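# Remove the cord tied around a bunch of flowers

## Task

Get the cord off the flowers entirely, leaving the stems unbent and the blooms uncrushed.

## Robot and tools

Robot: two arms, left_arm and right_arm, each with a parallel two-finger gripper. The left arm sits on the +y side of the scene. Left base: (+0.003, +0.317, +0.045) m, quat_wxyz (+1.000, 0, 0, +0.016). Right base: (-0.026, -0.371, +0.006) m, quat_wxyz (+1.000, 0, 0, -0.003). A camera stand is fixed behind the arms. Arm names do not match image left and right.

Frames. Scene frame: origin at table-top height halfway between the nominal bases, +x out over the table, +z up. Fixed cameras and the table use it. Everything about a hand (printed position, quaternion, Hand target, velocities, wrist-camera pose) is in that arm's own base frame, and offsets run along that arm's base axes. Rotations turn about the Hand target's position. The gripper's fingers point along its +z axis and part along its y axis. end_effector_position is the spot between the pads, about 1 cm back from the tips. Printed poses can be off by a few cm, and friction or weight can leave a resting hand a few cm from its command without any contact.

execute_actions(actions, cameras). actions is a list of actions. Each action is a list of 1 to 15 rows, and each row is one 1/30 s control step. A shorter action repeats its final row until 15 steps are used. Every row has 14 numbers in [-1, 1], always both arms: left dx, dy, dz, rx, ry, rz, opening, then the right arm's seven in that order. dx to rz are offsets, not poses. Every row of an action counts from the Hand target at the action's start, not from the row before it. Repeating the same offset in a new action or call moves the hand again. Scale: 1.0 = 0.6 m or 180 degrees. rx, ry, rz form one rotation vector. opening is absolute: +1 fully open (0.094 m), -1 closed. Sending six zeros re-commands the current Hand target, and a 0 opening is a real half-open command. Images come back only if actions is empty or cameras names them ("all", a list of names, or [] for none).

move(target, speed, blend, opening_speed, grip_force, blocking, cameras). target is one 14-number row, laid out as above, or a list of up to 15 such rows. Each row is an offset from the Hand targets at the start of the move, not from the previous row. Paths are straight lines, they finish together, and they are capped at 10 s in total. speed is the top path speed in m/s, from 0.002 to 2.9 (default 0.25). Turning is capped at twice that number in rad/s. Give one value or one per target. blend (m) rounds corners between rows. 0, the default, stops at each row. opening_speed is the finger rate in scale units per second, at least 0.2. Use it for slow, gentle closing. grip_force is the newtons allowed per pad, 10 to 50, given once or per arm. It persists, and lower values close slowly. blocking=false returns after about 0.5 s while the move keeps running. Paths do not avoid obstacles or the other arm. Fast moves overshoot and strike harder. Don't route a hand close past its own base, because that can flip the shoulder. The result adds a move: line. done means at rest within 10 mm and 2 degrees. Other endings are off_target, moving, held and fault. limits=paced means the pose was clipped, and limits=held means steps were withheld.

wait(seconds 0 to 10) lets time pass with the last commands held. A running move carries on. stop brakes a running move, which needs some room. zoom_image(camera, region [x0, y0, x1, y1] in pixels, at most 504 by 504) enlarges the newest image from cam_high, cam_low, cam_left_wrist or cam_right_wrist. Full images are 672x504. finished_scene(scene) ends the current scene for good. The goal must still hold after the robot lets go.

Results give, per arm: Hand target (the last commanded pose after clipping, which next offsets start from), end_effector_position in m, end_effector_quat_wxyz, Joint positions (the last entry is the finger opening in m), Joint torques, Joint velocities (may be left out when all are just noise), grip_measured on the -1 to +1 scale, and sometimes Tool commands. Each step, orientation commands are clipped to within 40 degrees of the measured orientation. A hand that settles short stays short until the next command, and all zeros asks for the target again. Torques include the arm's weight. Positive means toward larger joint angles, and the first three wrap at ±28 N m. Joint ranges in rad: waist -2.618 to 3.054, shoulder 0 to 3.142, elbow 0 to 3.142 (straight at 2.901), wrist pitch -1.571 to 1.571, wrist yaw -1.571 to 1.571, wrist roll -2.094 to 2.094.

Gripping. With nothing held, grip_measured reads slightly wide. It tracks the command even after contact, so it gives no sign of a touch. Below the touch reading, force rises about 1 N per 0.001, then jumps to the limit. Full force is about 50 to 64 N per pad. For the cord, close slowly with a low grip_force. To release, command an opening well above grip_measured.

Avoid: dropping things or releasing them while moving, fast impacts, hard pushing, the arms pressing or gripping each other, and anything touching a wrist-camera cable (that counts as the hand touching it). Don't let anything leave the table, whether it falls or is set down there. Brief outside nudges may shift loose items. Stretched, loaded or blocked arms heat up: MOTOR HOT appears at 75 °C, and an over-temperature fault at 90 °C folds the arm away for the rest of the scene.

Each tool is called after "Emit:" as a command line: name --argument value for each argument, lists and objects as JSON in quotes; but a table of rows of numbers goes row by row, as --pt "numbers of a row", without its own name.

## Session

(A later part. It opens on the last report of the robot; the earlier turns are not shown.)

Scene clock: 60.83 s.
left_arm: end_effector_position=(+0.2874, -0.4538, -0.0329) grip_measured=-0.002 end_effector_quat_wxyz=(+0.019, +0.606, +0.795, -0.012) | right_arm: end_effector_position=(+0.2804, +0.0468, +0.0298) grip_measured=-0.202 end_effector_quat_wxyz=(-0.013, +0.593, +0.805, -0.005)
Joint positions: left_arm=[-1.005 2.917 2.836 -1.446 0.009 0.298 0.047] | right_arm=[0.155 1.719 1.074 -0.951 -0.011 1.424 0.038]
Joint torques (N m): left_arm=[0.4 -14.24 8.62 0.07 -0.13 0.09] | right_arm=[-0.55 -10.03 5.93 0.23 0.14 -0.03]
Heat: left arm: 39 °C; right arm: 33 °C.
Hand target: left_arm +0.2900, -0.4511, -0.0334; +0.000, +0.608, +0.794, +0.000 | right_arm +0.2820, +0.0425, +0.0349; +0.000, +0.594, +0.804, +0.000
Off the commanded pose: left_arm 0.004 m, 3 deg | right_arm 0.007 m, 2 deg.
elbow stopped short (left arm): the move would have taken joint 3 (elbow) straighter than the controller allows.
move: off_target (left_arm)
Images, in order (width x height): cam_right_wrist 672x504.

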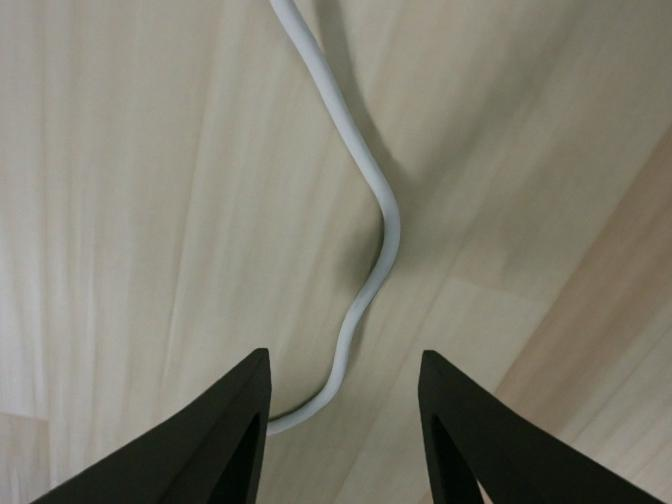

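Emit:
move --pt "0 0 0 0 0 0 0 0 0 -0.055 0 0 0 -0.3" --pt "0 0 0 0 0 0 0 0 0 -0.055 0 0 0 -1" --pt "0 0 0 0 0 0 0 0.03 -0.3 0.08 0 0 0 -1" --cameras '["cam_left_wrist","cam_right_wrist","cam_high"]' --speed 0.12

Scene clock: 65.13 s.
left_arm: end_effector_position=(+0.2874, -0.4833, -0.0292) grip_measured=-0.002 end_effector_quat_wxyz=(+0.057, +0.611, +0.788, -0.054) | right_arm: end_effector_position=(+0.2958, -0.1017, +0.0845) grip_measured=-0.963 end_effector_quat_wxyz=(-0.032, +0.585, +0.809, +0.048)
Joint positions: left_arm=[-1.016 2.917 2.84 -1.349 0.061 0.298 0.047] | right_arm=[-0.397 1.777 1.365 -1.2 -0.109 0.853 0.002]
Joint torques (N m): left_arm=[1.37 -16.18 5.31 -0.52 -0.61 0.07] | right_arm=[-2.59 -7.02 10.17 0.45 1.24 -0.07]
Heat: left arm: 40 °C; right arm: 33 °C.
Hand target: left_arm +0.2901, -0.4510, -0.0335; +0.000, +0.608, +0.794, +0.000 | right_arm +0.2999, -0.1375, +0.0829; +0.000, +0.594, +0.804, +0.000
Off the commanded pose: left_arm 0.033 m, 9 deg | right_arm 0.036 m, 7 deg.
elbow stopped short (left arm): the move would have taken joint 3 (elbow) straighter than the controller allows.
move: off_target (left_arm, right_arm)
Images, in order (width x height): cam_high 672x504, cam_left_wrist 672x504, cam_right_wrist 672x504.

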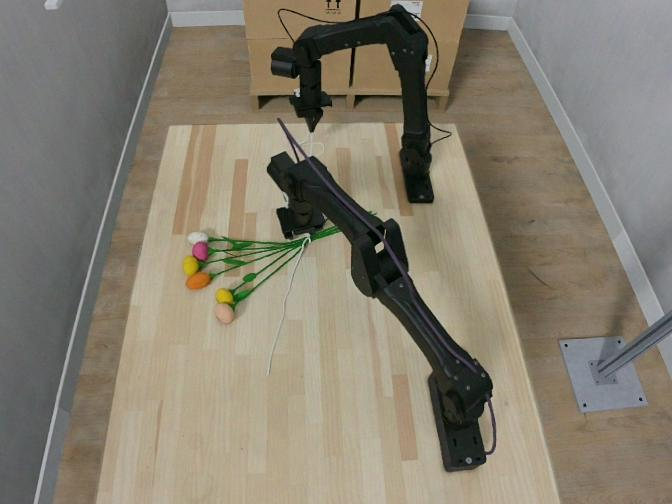

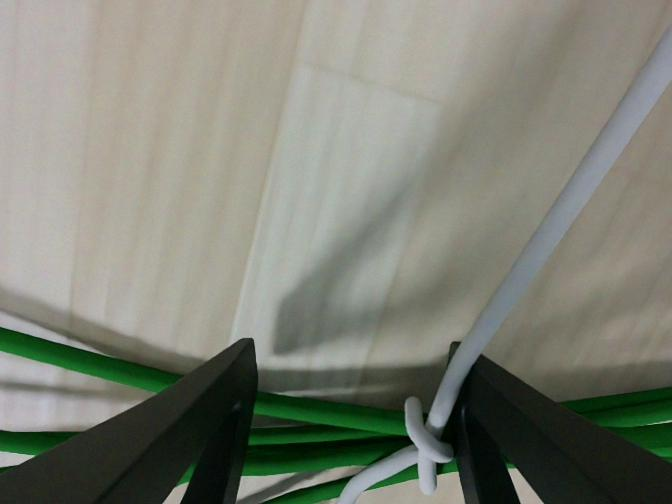

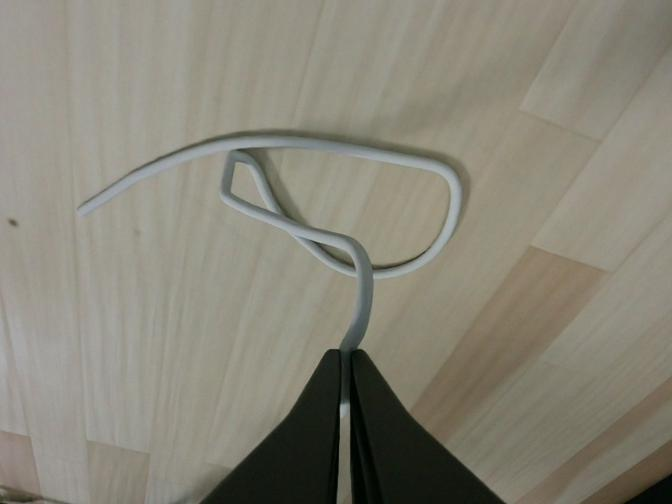

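Emit:
move --pt "0 0.0 0 0 0 0 0 0.1 0.13 -0.03 0 0 0 -1" --pt "0 0.0 0 0 0 0 0 0.19 0.04 -0.03 0 0 0 -1" --pt "0 0 0 0 0 0 0 0.2 -0.05 -0.03 0 0 0 -1" --cameras '["cam_left_wrist","cam_low","cam_high"]' --speed 0.1

Scene clock: 69.33 s.
left_arm: end_effector_position=(+0.2966, -0.4807, -0.0290) grip_measured=-0.002 end_effector_quat_wxyz=(+0.067, +0.607, +0.791, -0.041) | right_arm: end_effector_position=(+0.4089, -0.1337, +0.0731) grip_measured=-0.963 end_effector_quat_wxyz=(-0.037, +0.586, +0.809, +0.031)
Joint positions: left_arm=[-1.01 2.917 2.84 -1.338 0.031 0.298 0.047] | right_arm=[-0.352 2.278 2.051 -1.398 -0.08 0.9 0.002]
Joint torques (N m): left_arm=[0.79 -16.12 5.33 -0.64 -0.29 0.1] | right_arm=[-2.3 -10.43 10.3 0.7 0.91 -0.07]
Heat: left arm: 41 °C; right arm: 33 °C.
Hand target: left_arm +0.2901, -0.4511, -0.0335; +0.000, +0.608, +0.794, +0.000 | right_arm +0.4199, -0.1675, +0.0648; +0.000, +0.594, +0.804, +0.000
Off the commanded pose: left_arm 0.031 m, 9 deg | right_arm 0.036 m, 6 deg.
elbow stopped short (left arm): the move would have taken joint 3 (elbow) straighter than the controller allows.
move: off_target (left_arm, right_arm)
Images, in order (width x height): cam_high 672x504, cam_low 672x504, cam_left_wrist 672x504.

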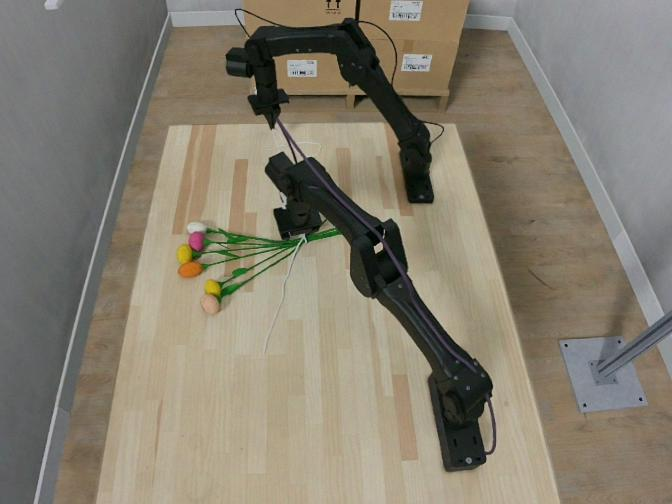

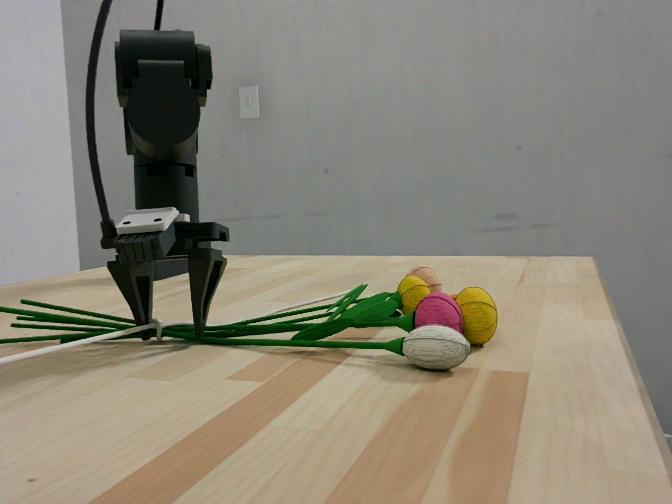

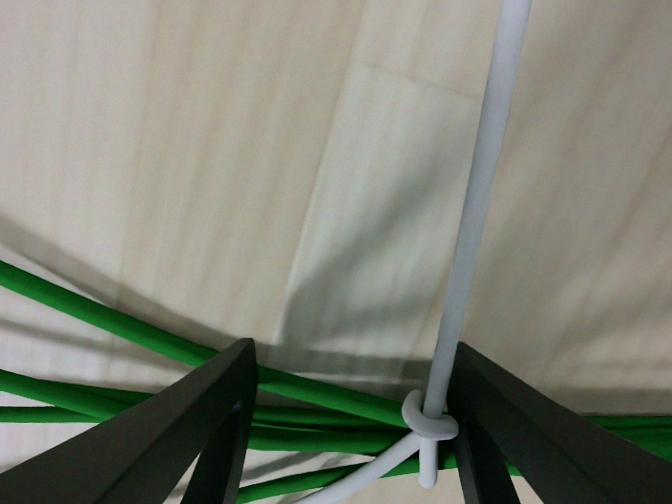

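Emit:
move --pt "0 0 0 0 0 0 0 -0.1 0.18 -0.08 0 0 0 -1" --pt "-0.02 -0.015 0 0 0 0 0 -0.1 0.18 -0.08 0 0 0 -0.2" --pt "-0.02 -0.015 0 0 0 0 0 -0.1 0.18 0.06 0 0 0 -0.2" --pt "-0.02 -0.015 0 0 0 0 0 -0.18 0.37 0.06 0 0 0 -0.2" --cameras '["cam_right_wrist","cam_high","cam_left_wrist"]' --speed 0.2

Scene clock: 74.67 s.
left_arm: end_effector_position=(+0.2899, -0.4685, -0.0309) grip_measured=-0.002 end_effector_quat_wxyz=(+0.048, +0.610, +0.791, -0.014) | right_arm: end_effector_position=(+0.3126, +0.0566, +0.0944) grip_measured=-0.202 end_effector_quat_wxyz=(-0.013, +0.591, +0.806, -0.006)
Joint positions: left_arm=[-1.021 2.917 2.84 -1.395 -0.008 0.292 0.047] | right_arm=[0.17 1.778 1.41 -1.229 -0.011 1.435 0.038]
Joint torques (N m): left_arm=[-0.72 -14.82 7.54 -0.29 0.04 -0.14] | right_arm=[-0.03 -11.4 6.23 0.22 0.15 0.1]
Heat: left arm: 42 °C; right arm: 35 °C.
Hand target: left_arm +0.2781, -0.4600, -0.0335; +0.000, +0.608, +0.794, +0.000 | right_arm +0.3119, +0.0545, +0.1009; +0.000, +0.594, +0.804, +0.000
Off the commanded pose: left_arm 0.015 m, 6 deg | right_arm 0.007 m, 2 deg.
move: off_target (left_arm); target 2's new opening was sent with right_arm's hand 0.008 m and 3 deg from that target
Images, in order (width x height): cam_high 672x504, cam_left_wrist 672x504, cam_right_wrist 672x504.

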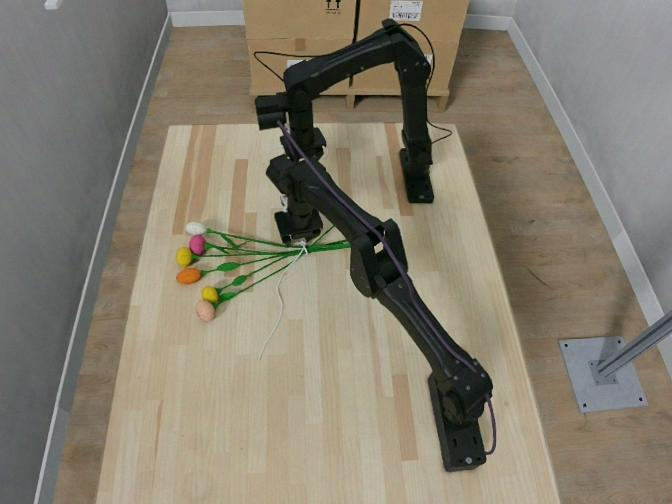

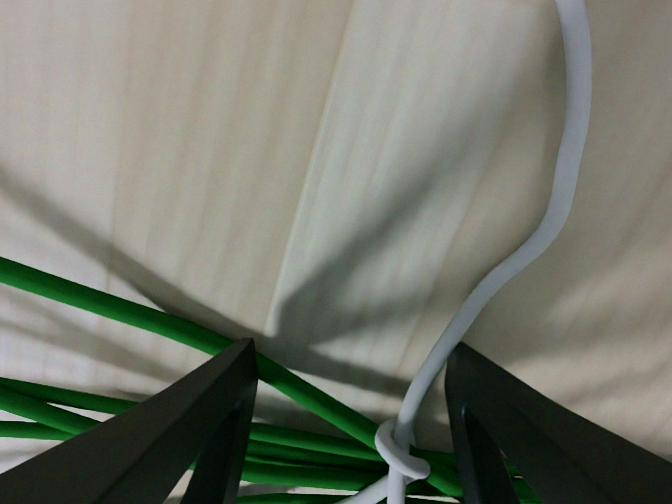

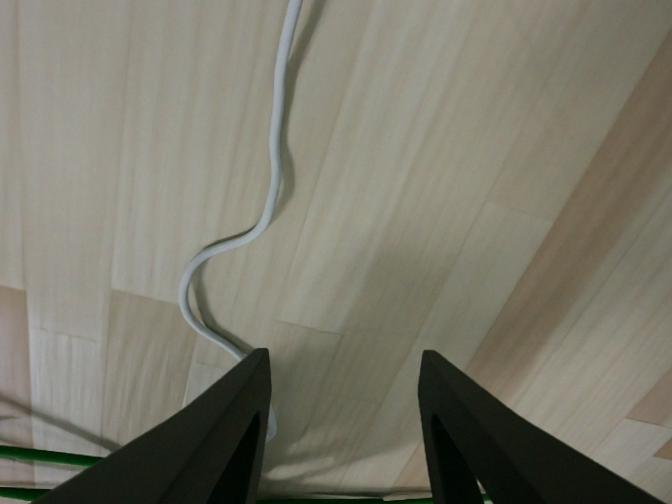

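Emit:
move --target '[0,0,0,0,0,0,0,0.058,-0.012,-0.11,0,0,0,-0.2]' --cameras '["cam_right_wrist"]' --speed 0.2

Scene clock: 75.97 s.
left_arm: end_effector_position=(+0.2899, -0.4685, -0.0309) grip_measured=-0.002 end_effector_quat_wxyz=(+0.048, +0.610, +0.791, -0.014) | right_arm: end_effector_position=(+0.3468, +0.0518, +0.0421) grip_measured=-0.202 end_effector_quat_wxyz=(+0.002, +0.594, +0.805, +0.010)
Joint positions: left_arm=[-1.021 2.917 2.84 -1.395 -0.008 0.292 0.047] | right_arm=[0.139 1.904 1.359 -1.011 -0.011 1.411 0.038]
Joint torques (N m): left_arm=[-0.75 -14.78 7.56 -0.25 0.02 -0.11] | right_arm=[-0.43 -8.17 6.78 0.3 0.15 -0.03]
Heat: left arm: 42 °C; right arm: 35 °C.
Hand target: left_arm +0.2781, -0.4600, -0.0335; +0.000, +0.608, +0.794, +0.000 | right_arm +0.3466, +0.0473, +0.0348; +0.000, +0.594, +0.804, +0.000
Off the commanded pose: left_arm 0.015 m, 6 deg | right_arm 0.008 m, 1 deg.
move: off_target (left_arm)
Images, in order (width x height): cam_right_wrist 672x504.

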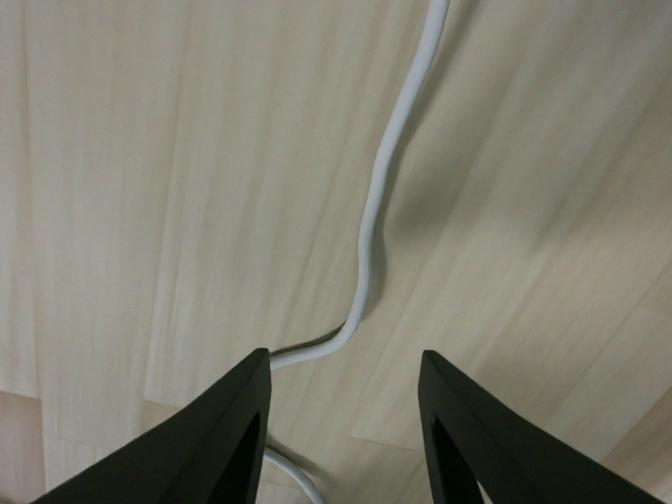

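Emit:
move --pt "0 0 0 0 0 0 0 0 0 -0.068 0 0 0 -0.3" --pt "0 0 0 0 0 0 0 0 0 -0.068 0 0 0 -1" --pt "0 0 0 0 0 0 0 0.06 -0.37 0.06 0 0 0 -1" --cameras '["cam_left_wrist","cam_low","cam_high"]' --speed 0.12

Scene clock: 80.00 s.
left_arm: end_effector_position=(+0.2882, -0.4950, -0.0268) grip_measured=-0.002 end_effector_quat_wxyz=(+0.080, +0.605, +0.790, -0.053) | right_arm: end_effector_position=(+0.3747, -0.1426, +0.0769) grip_measured=-0.958 end_effector_quat_wxyz=(-0.032, +0.587, +0.808, +0.035)
Joint positions: left_arm=[-1.033 2.917 2.843 -1.309 0.038 0.27 0.047] | right_arm=[-0.403 2.133 1.832 -1.316 -0.082 0.851 0.002]
Joint torques (N m): left_arm=[0.36 -16.53 4.53 -0.74 -0.37 0.1] | right_arm=[-2.1 -9.55 10.3 0.61 0.95 -0.06]
Heat: left arm: 43 °C; right arm: 35 °C.
Hand target: left_arm +0.2781, -0.4600, -0.0334; +0.000, +0.608, +0.794, +0.000 | right_arm +0.3826, -0.1747, +0.0709; +0.000, +0.594, +0.804, +0.000
Off the commanded pose: left_arm 0.037 m, 11 deg | right_arm 0.034 m, 6 deg.
move: off_target (left_arm, right_arm); target 2's new opening was sent with right_arm's hand 0.017 m and 1 deg from that target
Images, in order (width x height): cam_high 672x504, cam_low 672x504, cam_left_wrist 672x504.

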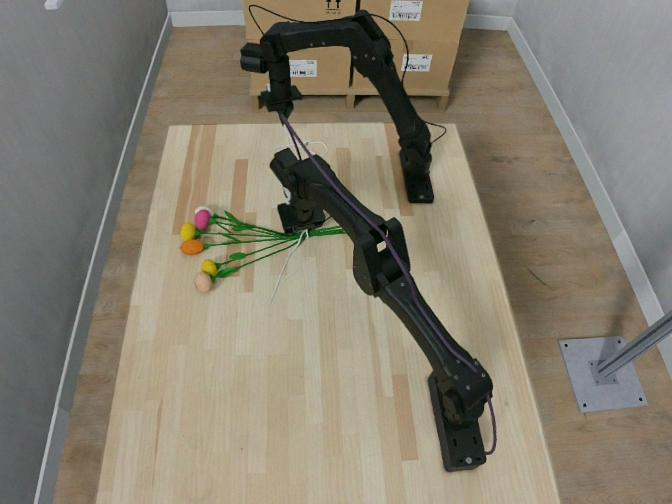

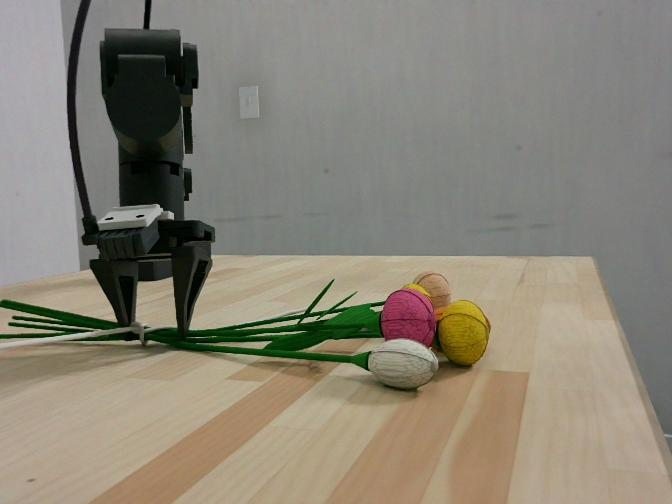

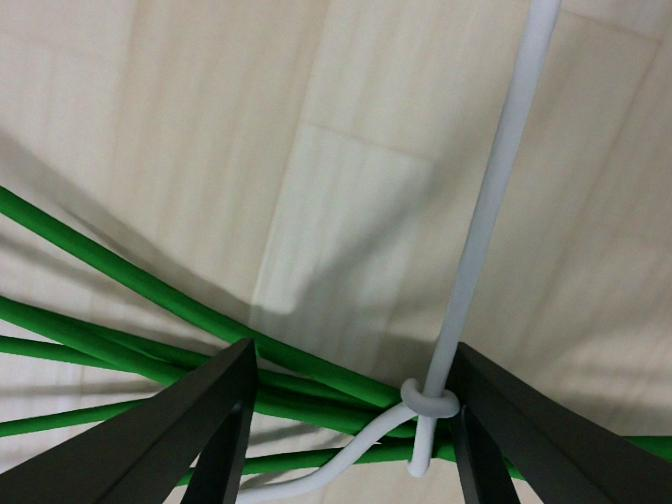

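Emit:
move --pt "0 0 0 0 0 0 0 -0.06 0.19 -0.09 0 0 0 -1" --pt "0 0.02 0 0 0 0 0 -0.06 0.19 -0.09 0 0 0 -0.2" --pt "0 0.02 0 0 0 0 0 -0.06 0.19 0.05 0 0 0 -0.2" --pt "0 0.02 0 0 0 0 0 -0.08 0.37 0.05 0 0 0 -0.2" --cameras '["cam_right_wrist","cam_high","cam_left_wrist"]' --speed 0.2

Scene clock: 84.90 s.
left_arm: end_effector_position=(+0.2796, -0.4625, -0.0309) grip_measured=-0.002 end_effector_quat_wxyz=(+0.026, +0.609, +0.792, -0.013) | right_arm: end_effector_position=(+0.3369, +0.0500, +0.0924) grip_measured=-0.202 end_effector_quat_wxyz=(-0.011, +0.591, +0.807, -0.004)
Joint positions: left_arm=[-1.027 2.917 2.843 -1.439 0.005 0.284 0.047] | right_arm=[0.139 1.861 1.507 -1.238 -0.01 1.403 0.038]
Joint torques (N m): left_arm=[0.91 -15.43 5.46 -0.21 -0.08 0.05] | right_arm=[-0.2 -12.41 6.34 0.13 0.13 0.09]
Heat: left arm: 44 °C; right arm: 36 °C.
Hand target: left_arm +0.2781, -0.4480, -0.0334; +0.000, +0.608, +0.794, +0.000 | right_arm +0.3346, +0.0473, +0.1009; +0.000, +0.594, +0.804, +0.000
Off the commanded pose: left_arm 0.015 m, 3 deg | right_arm 0.009 m, 1 deg.
elbow stopped short (left arm): the move would have taken joint 3 (elbow) straighter than the controller allows.
move: off_target (left_arm); target 2's new opening was sent with right_arm's hand 0.008 m and 3 deg from that target
Images, in order (width x height): cam_high 672x504, cam_left_wrist 672x504, cam_right_wrist 672x504.

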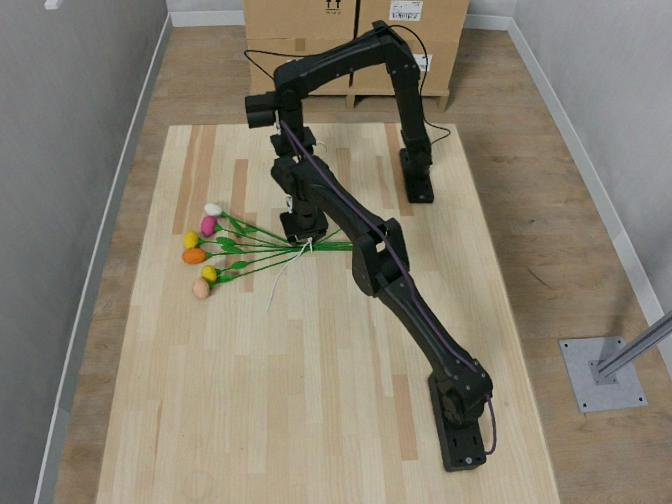

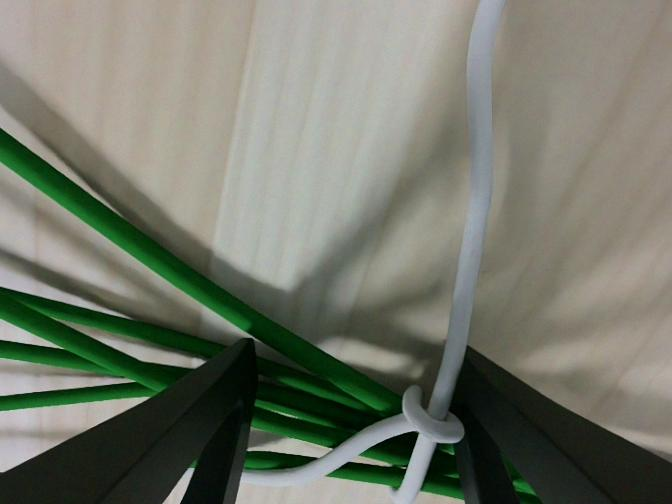

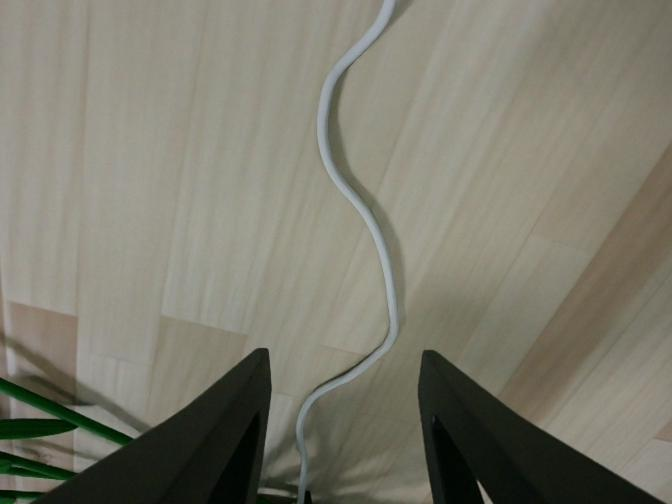

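Emit:
move --pt "0 0 0 0 0 0 0 -0.025 -0.008 -0.178 0 0 0 -0.2" --pt "0 0 0 0 0 0 0 -0.025 -0.008 -0.178 0 0 0 -1" --pt "0 0 0 0 0 0 0 0.1 -0.37 -0.05 0 0 0 -1" --cameras '["cam_left_wrist","cam_right_wrist","cam_high"]' --speed 0.12

Scene clock: 89.60 s.
left_arm: end_effector_position=(+0.2912, -0.4972, -0.0284) grip_measured=-0.002 end_effector_quat_wxyz=(+0.085, +0.607, +0.788, -0.060) | right_arm: end_effector_position=(+0.3848, -0.1375, +0.0779) grip_measured=-0.960 end_effector_quat_wxyz=(-0.040, +0.585, +0.809, +0.039)
Joint positions: left_arm=[-1.027 2.902 2.804 -1.271 0.05 0.281 0.047] | right_arm=[-0.387 2.179 1.907 -1.358 -0.094 0.863 0.002]
Joint torques (N m): left_arm=[0.88 -17.78 3.29 -1.17 -0.5 0.11] | right_arm=[-2.44 -9.84 10.39 0.68 1.06 -0.04]
Heat: left arm: 45 °C; right arm: 36 °C.
Hand target: left_arm +0.2781, -0.4481, -0.0334; +0.000, +0.608, +0.794, +0.000 | right_arm +0.3945, -0.1748, +0.0708; +0.000, +0.594, +0.804, +0.000
Off the commanded pose: left_arm 0.051 m, 12 deg | right_arm 0.039 m, 6 deg.
move: off_target (left_arm, right_arm); target 2's new opening was sent with right_arm's hand 0.017 m and 1 deg from that target
Images, in order (width x height): cam_high 672x504, cam_left_wrist 672x504, cam_right_wrist 672x504.

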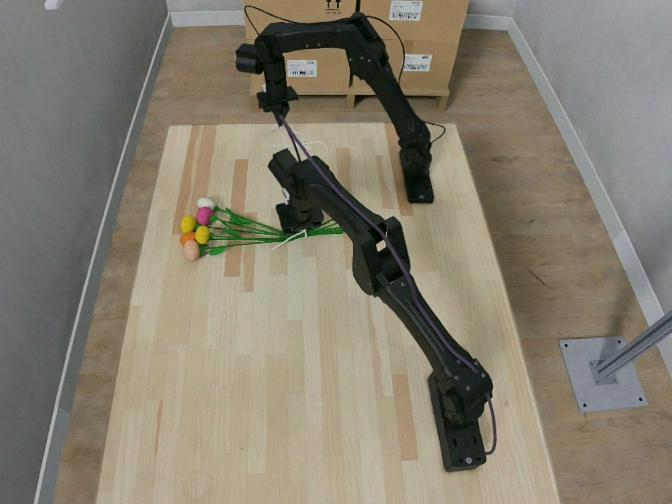

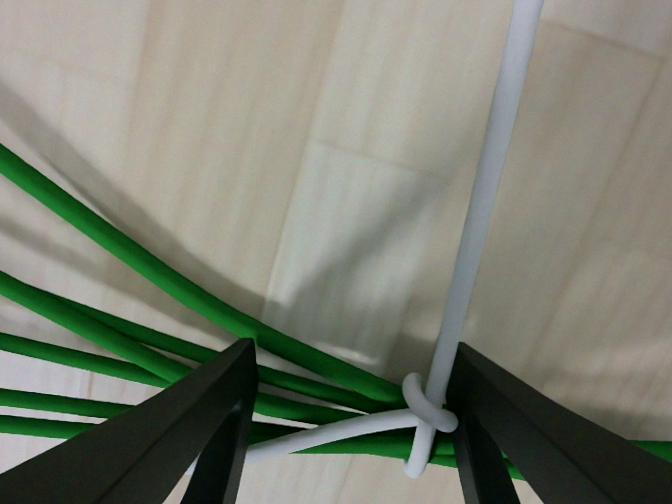

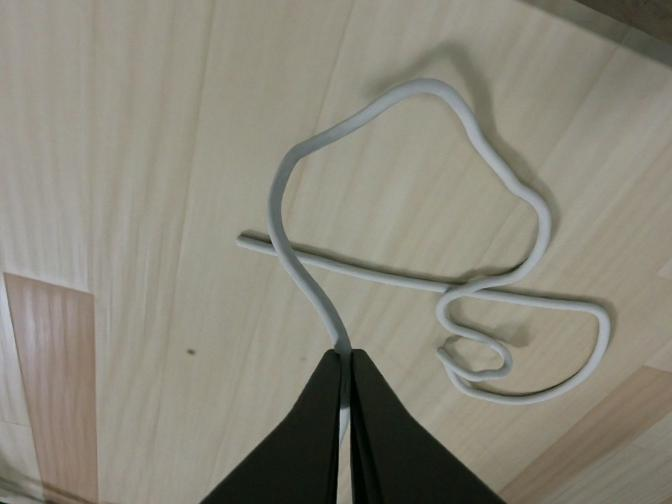

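Emit:
move --pt "0 0 0 0 0 0 0 -0.06 0.19 -0.09 0 0 0 -1" --pt "0 0.0 0 0 0 0 0 -0.06 0.19 -0.09 0 0 0 -0.2" --pt "0 0.0 0 0 0 0 0 -0.06 0.19 0.05 0 0 0 -0.2" --pt "0 0.0 0 0 0 0 0 -0.1 0.37 0.05 0 0 0 -0.2" --cameras '["cam_right_wrist"]' --speed 0.2

Scene clock: 94.13 s.
left_arm: end_effector_position=(+0.2836, -0.4664, -0.0326) grip_measured=-0.002 end_effector_quat_wxyz=(+0.037, +0.609, +0.792, -0.015) | right_arm: end_effector_position=(+0.3351, +0.0496, +0.0928) grip_measured=-0.202 end_effector_quat_wxyz=(-0.014, +0.591, +0.807, -0.007)
Joint positions: left_arm=[-1.026 2.902 2.804 -1.393 0.001 0.286 0.047] | right_arm=[0.139 1.861 1.508 -1.247 -0.01 1.402 0.038]
Joint torques (N m): left_arm=[0.79 -15.54 6.41 -0.47 -0.07 0.04] | right_arm=[-0.08 -12.46 6.23 0.2 0.13 0.09]
Heat: left arm: 45 °C; right arm: 37 °C.
Hand target: left_arm +0.2780, -0.4481, -0.0335; +0.000, +0.608, +0.794, +0.000 | right_arm +0.3346, +0.0473, +0.1008; +0.000, +0.594, +0.804, +0.000
Off the commanded pose: left_arm 0.019 m, 5 deg | right_arm 0.008 m, 2 deg.
move: off_target (left_arm); target 2's new opening was sent with right_arm's hand 0.008 m and 3 deg from that target
Images, in order (width x height): cam_right_wrist 672x504.

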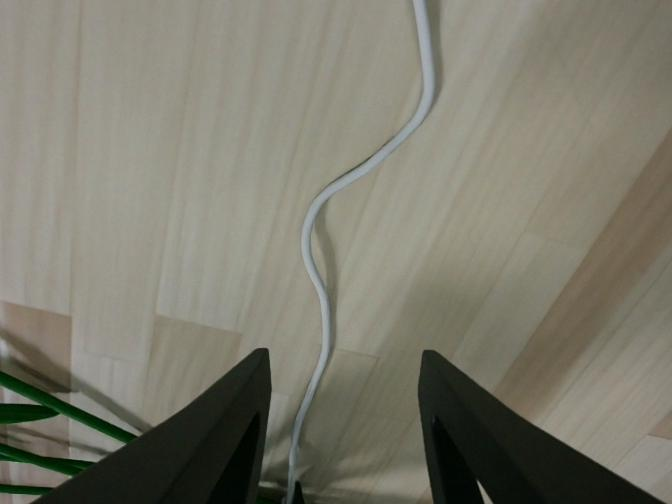

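Emit:
move --pt "0 0 0 0 0 0 0 0.025 0.008 -0.178 0 0 0 -0.2" --pt "0 0 0 0 0 0 0 0.025 0.008 -0.178 0 0 0 -1" --pt "0 0 0 0 0 0 0 0.08 -0.36 -0.05 0 0 0 -1" --cameras '["cam_left_wrist","cam_right_wrist","cam_high"]' --speed 0.12

Scene clock: 98.80 s.
left_arm: end_effector_position=(+0.2831, -0.4644, -0.0328) grip_measured=-0.002 end_effector_quat_wxyz=(+0.034, +0.610, +0.792, -0.012) | right_arm: end_effector_position=(+0.3828, -0.1674, +0.0790) grip_measured=-0.959 end_effector_quat_wxyz=(+0.013, +0.598, +0.802, +0.010)
Joint positions: left_arm=[-1.026 2.902 2.804 -1.401 -0.002 0.286 0.047] | right_arm=[-0.421 2.124 1.829 -1.247 -0.014 0.861 0.002]
Joint torques (N m): left_arm=[0.91 -15.6 6.41 -0.38 -0.02 0.04] | right_arm=[0.16 -9.37 9.33 0.09 0.18 -0.04]
Heat: left arm: 45 °C; right arm: 37 °C.
Hand target: left_arm +0.2780, -0.4481, -0.0335; +0.000, +0.608, +0.794, +0.000 | right_arm +0.3825, -0.1688, +0.0708; +0.000, +0.594, +0.804, +0.000
Off the commanded pose: left_arm 0.017 m, 4 deg | right_arm 0.008 m, 2 deg.
move: off_target (left_arm); target 2's new opening was sent with right_arm's hand 0.017 m and 1 deg from that target
Images, in order (width x height): cam_high 672x504, cam_left_wrist 672x504, cam_right_wrist 672x504.

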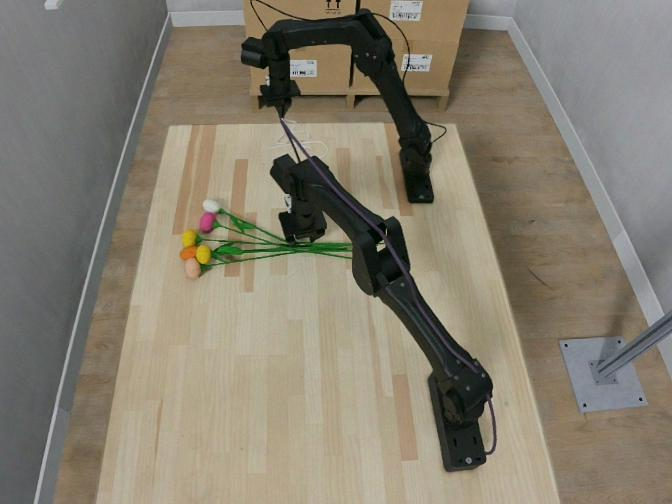

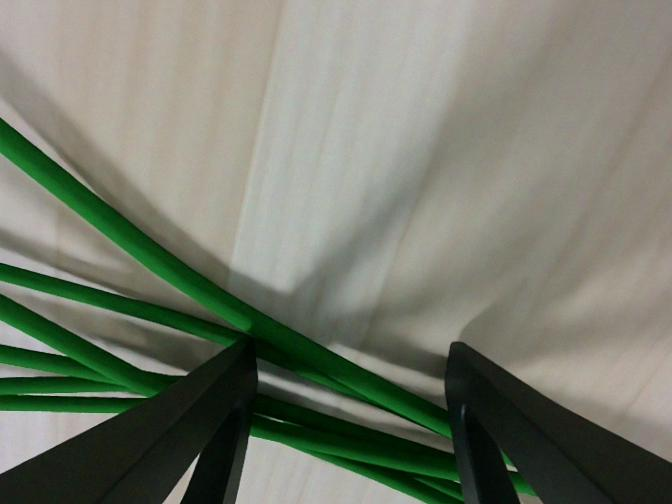

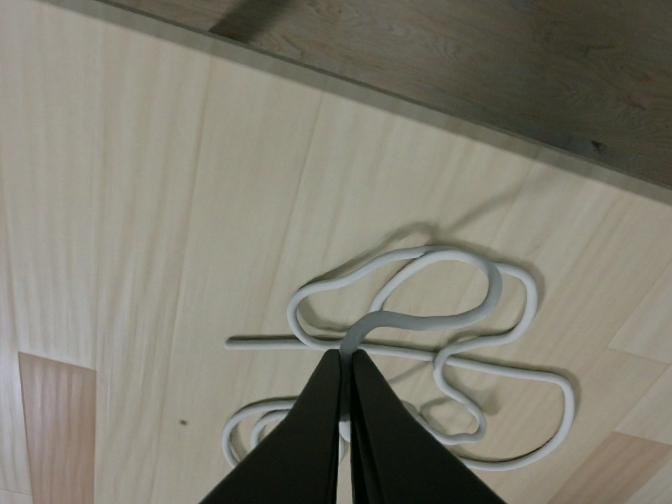

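Emit:
move --pt "0 -0.015 0.0 0 0 0 0 0 0.04 -0.1 0 0 0 -1" --pt "0 -0.015 0.0 0 0 0 0 0 0.04 -0.1 0 0 0 -0.3" --pt "0 -0.015 0.17 0 0 0 0 0 0.04 0.1 0 0 0 -0.3" --cameras '["all"]' --speed 0.15

Scene clock: 102.30 s.
left_arm: end_effector_position=(+0.2757, -0.4522, +0.0378) grip_measured=-0.002 end_effector_quat_wxyz=(+0.042, +0.609, +0.792, -0.015) | right_arm: end_effector_position=(+0.3831, -0.1439, +0.1228) grip_measured=-0.302 end_effector_quat_wxyz=(-0.007, +0.593, +0.805, +0.005)
Joint positions: left_arm=[-1.026 2.777 2.838 -1.543 -0.002 0.286 0.047] | right_arm=[-0.367 2.138 2.025 -1.469 -0.013 0.902 0.033]
Joint torques (N m): left_arm=[-0.12 -19.19 8.2 0.22 -0.04 -0.04] | right_arm=[0.24 -12.78 8.81 0 0.17 0.09]
Heat: left arm: 45 °C; right arm: 37 °C.
Hand target: left_arm +0.2780, -0.4571, +0.0685; +0.000, +0.608, +0.794, +0.000 | right_arm +0.3825, -0.1448, +0.1309; +0.000, +0.594, +0.804, +0.000
Off the commanded pose: left_arm 0.031 m, 5 deg | right_arm 0.008 m, 1 deg.
elbow stopped short (left arm): the move would have taken joint 3 (elbow) straighter than the controller allows.
move: off_target (left_arm); target 2's new opening was sent with right_arm's hand 0.013 m and 2 deg from that target

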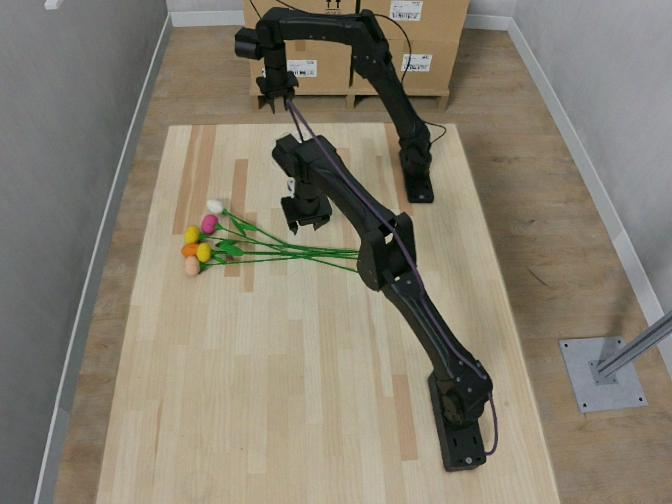

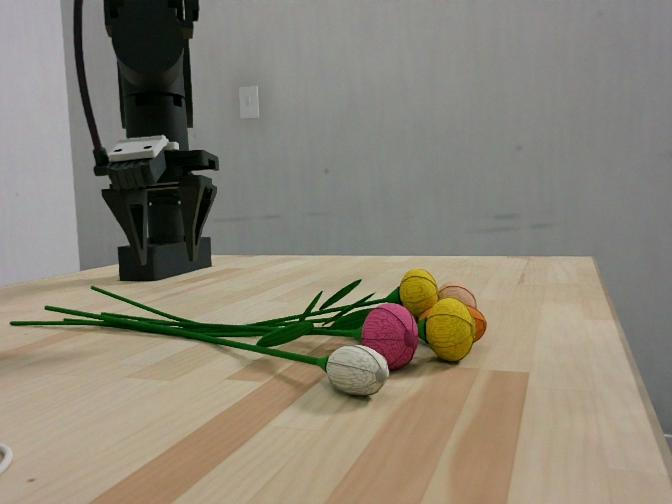

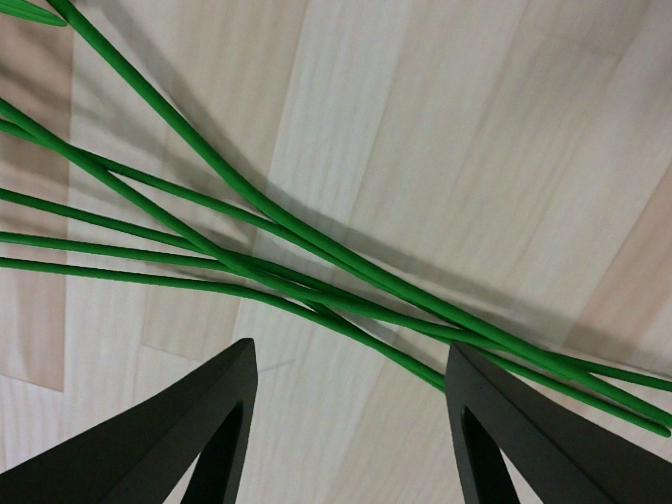

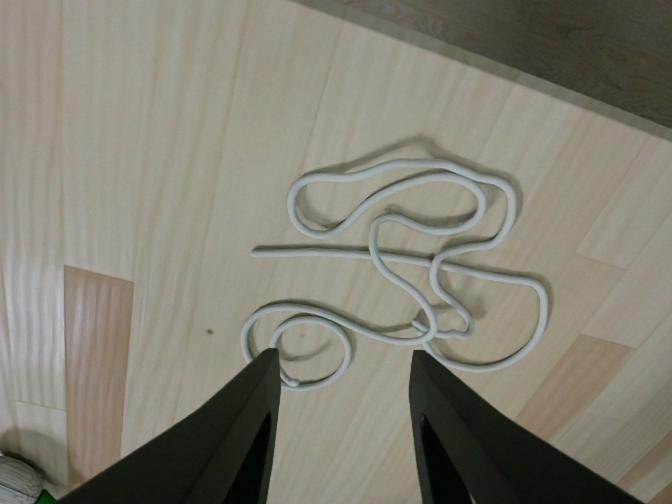

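Cord is free on the table.

Emit:
finished_scene --scene 2

The scene is finished: the task was done.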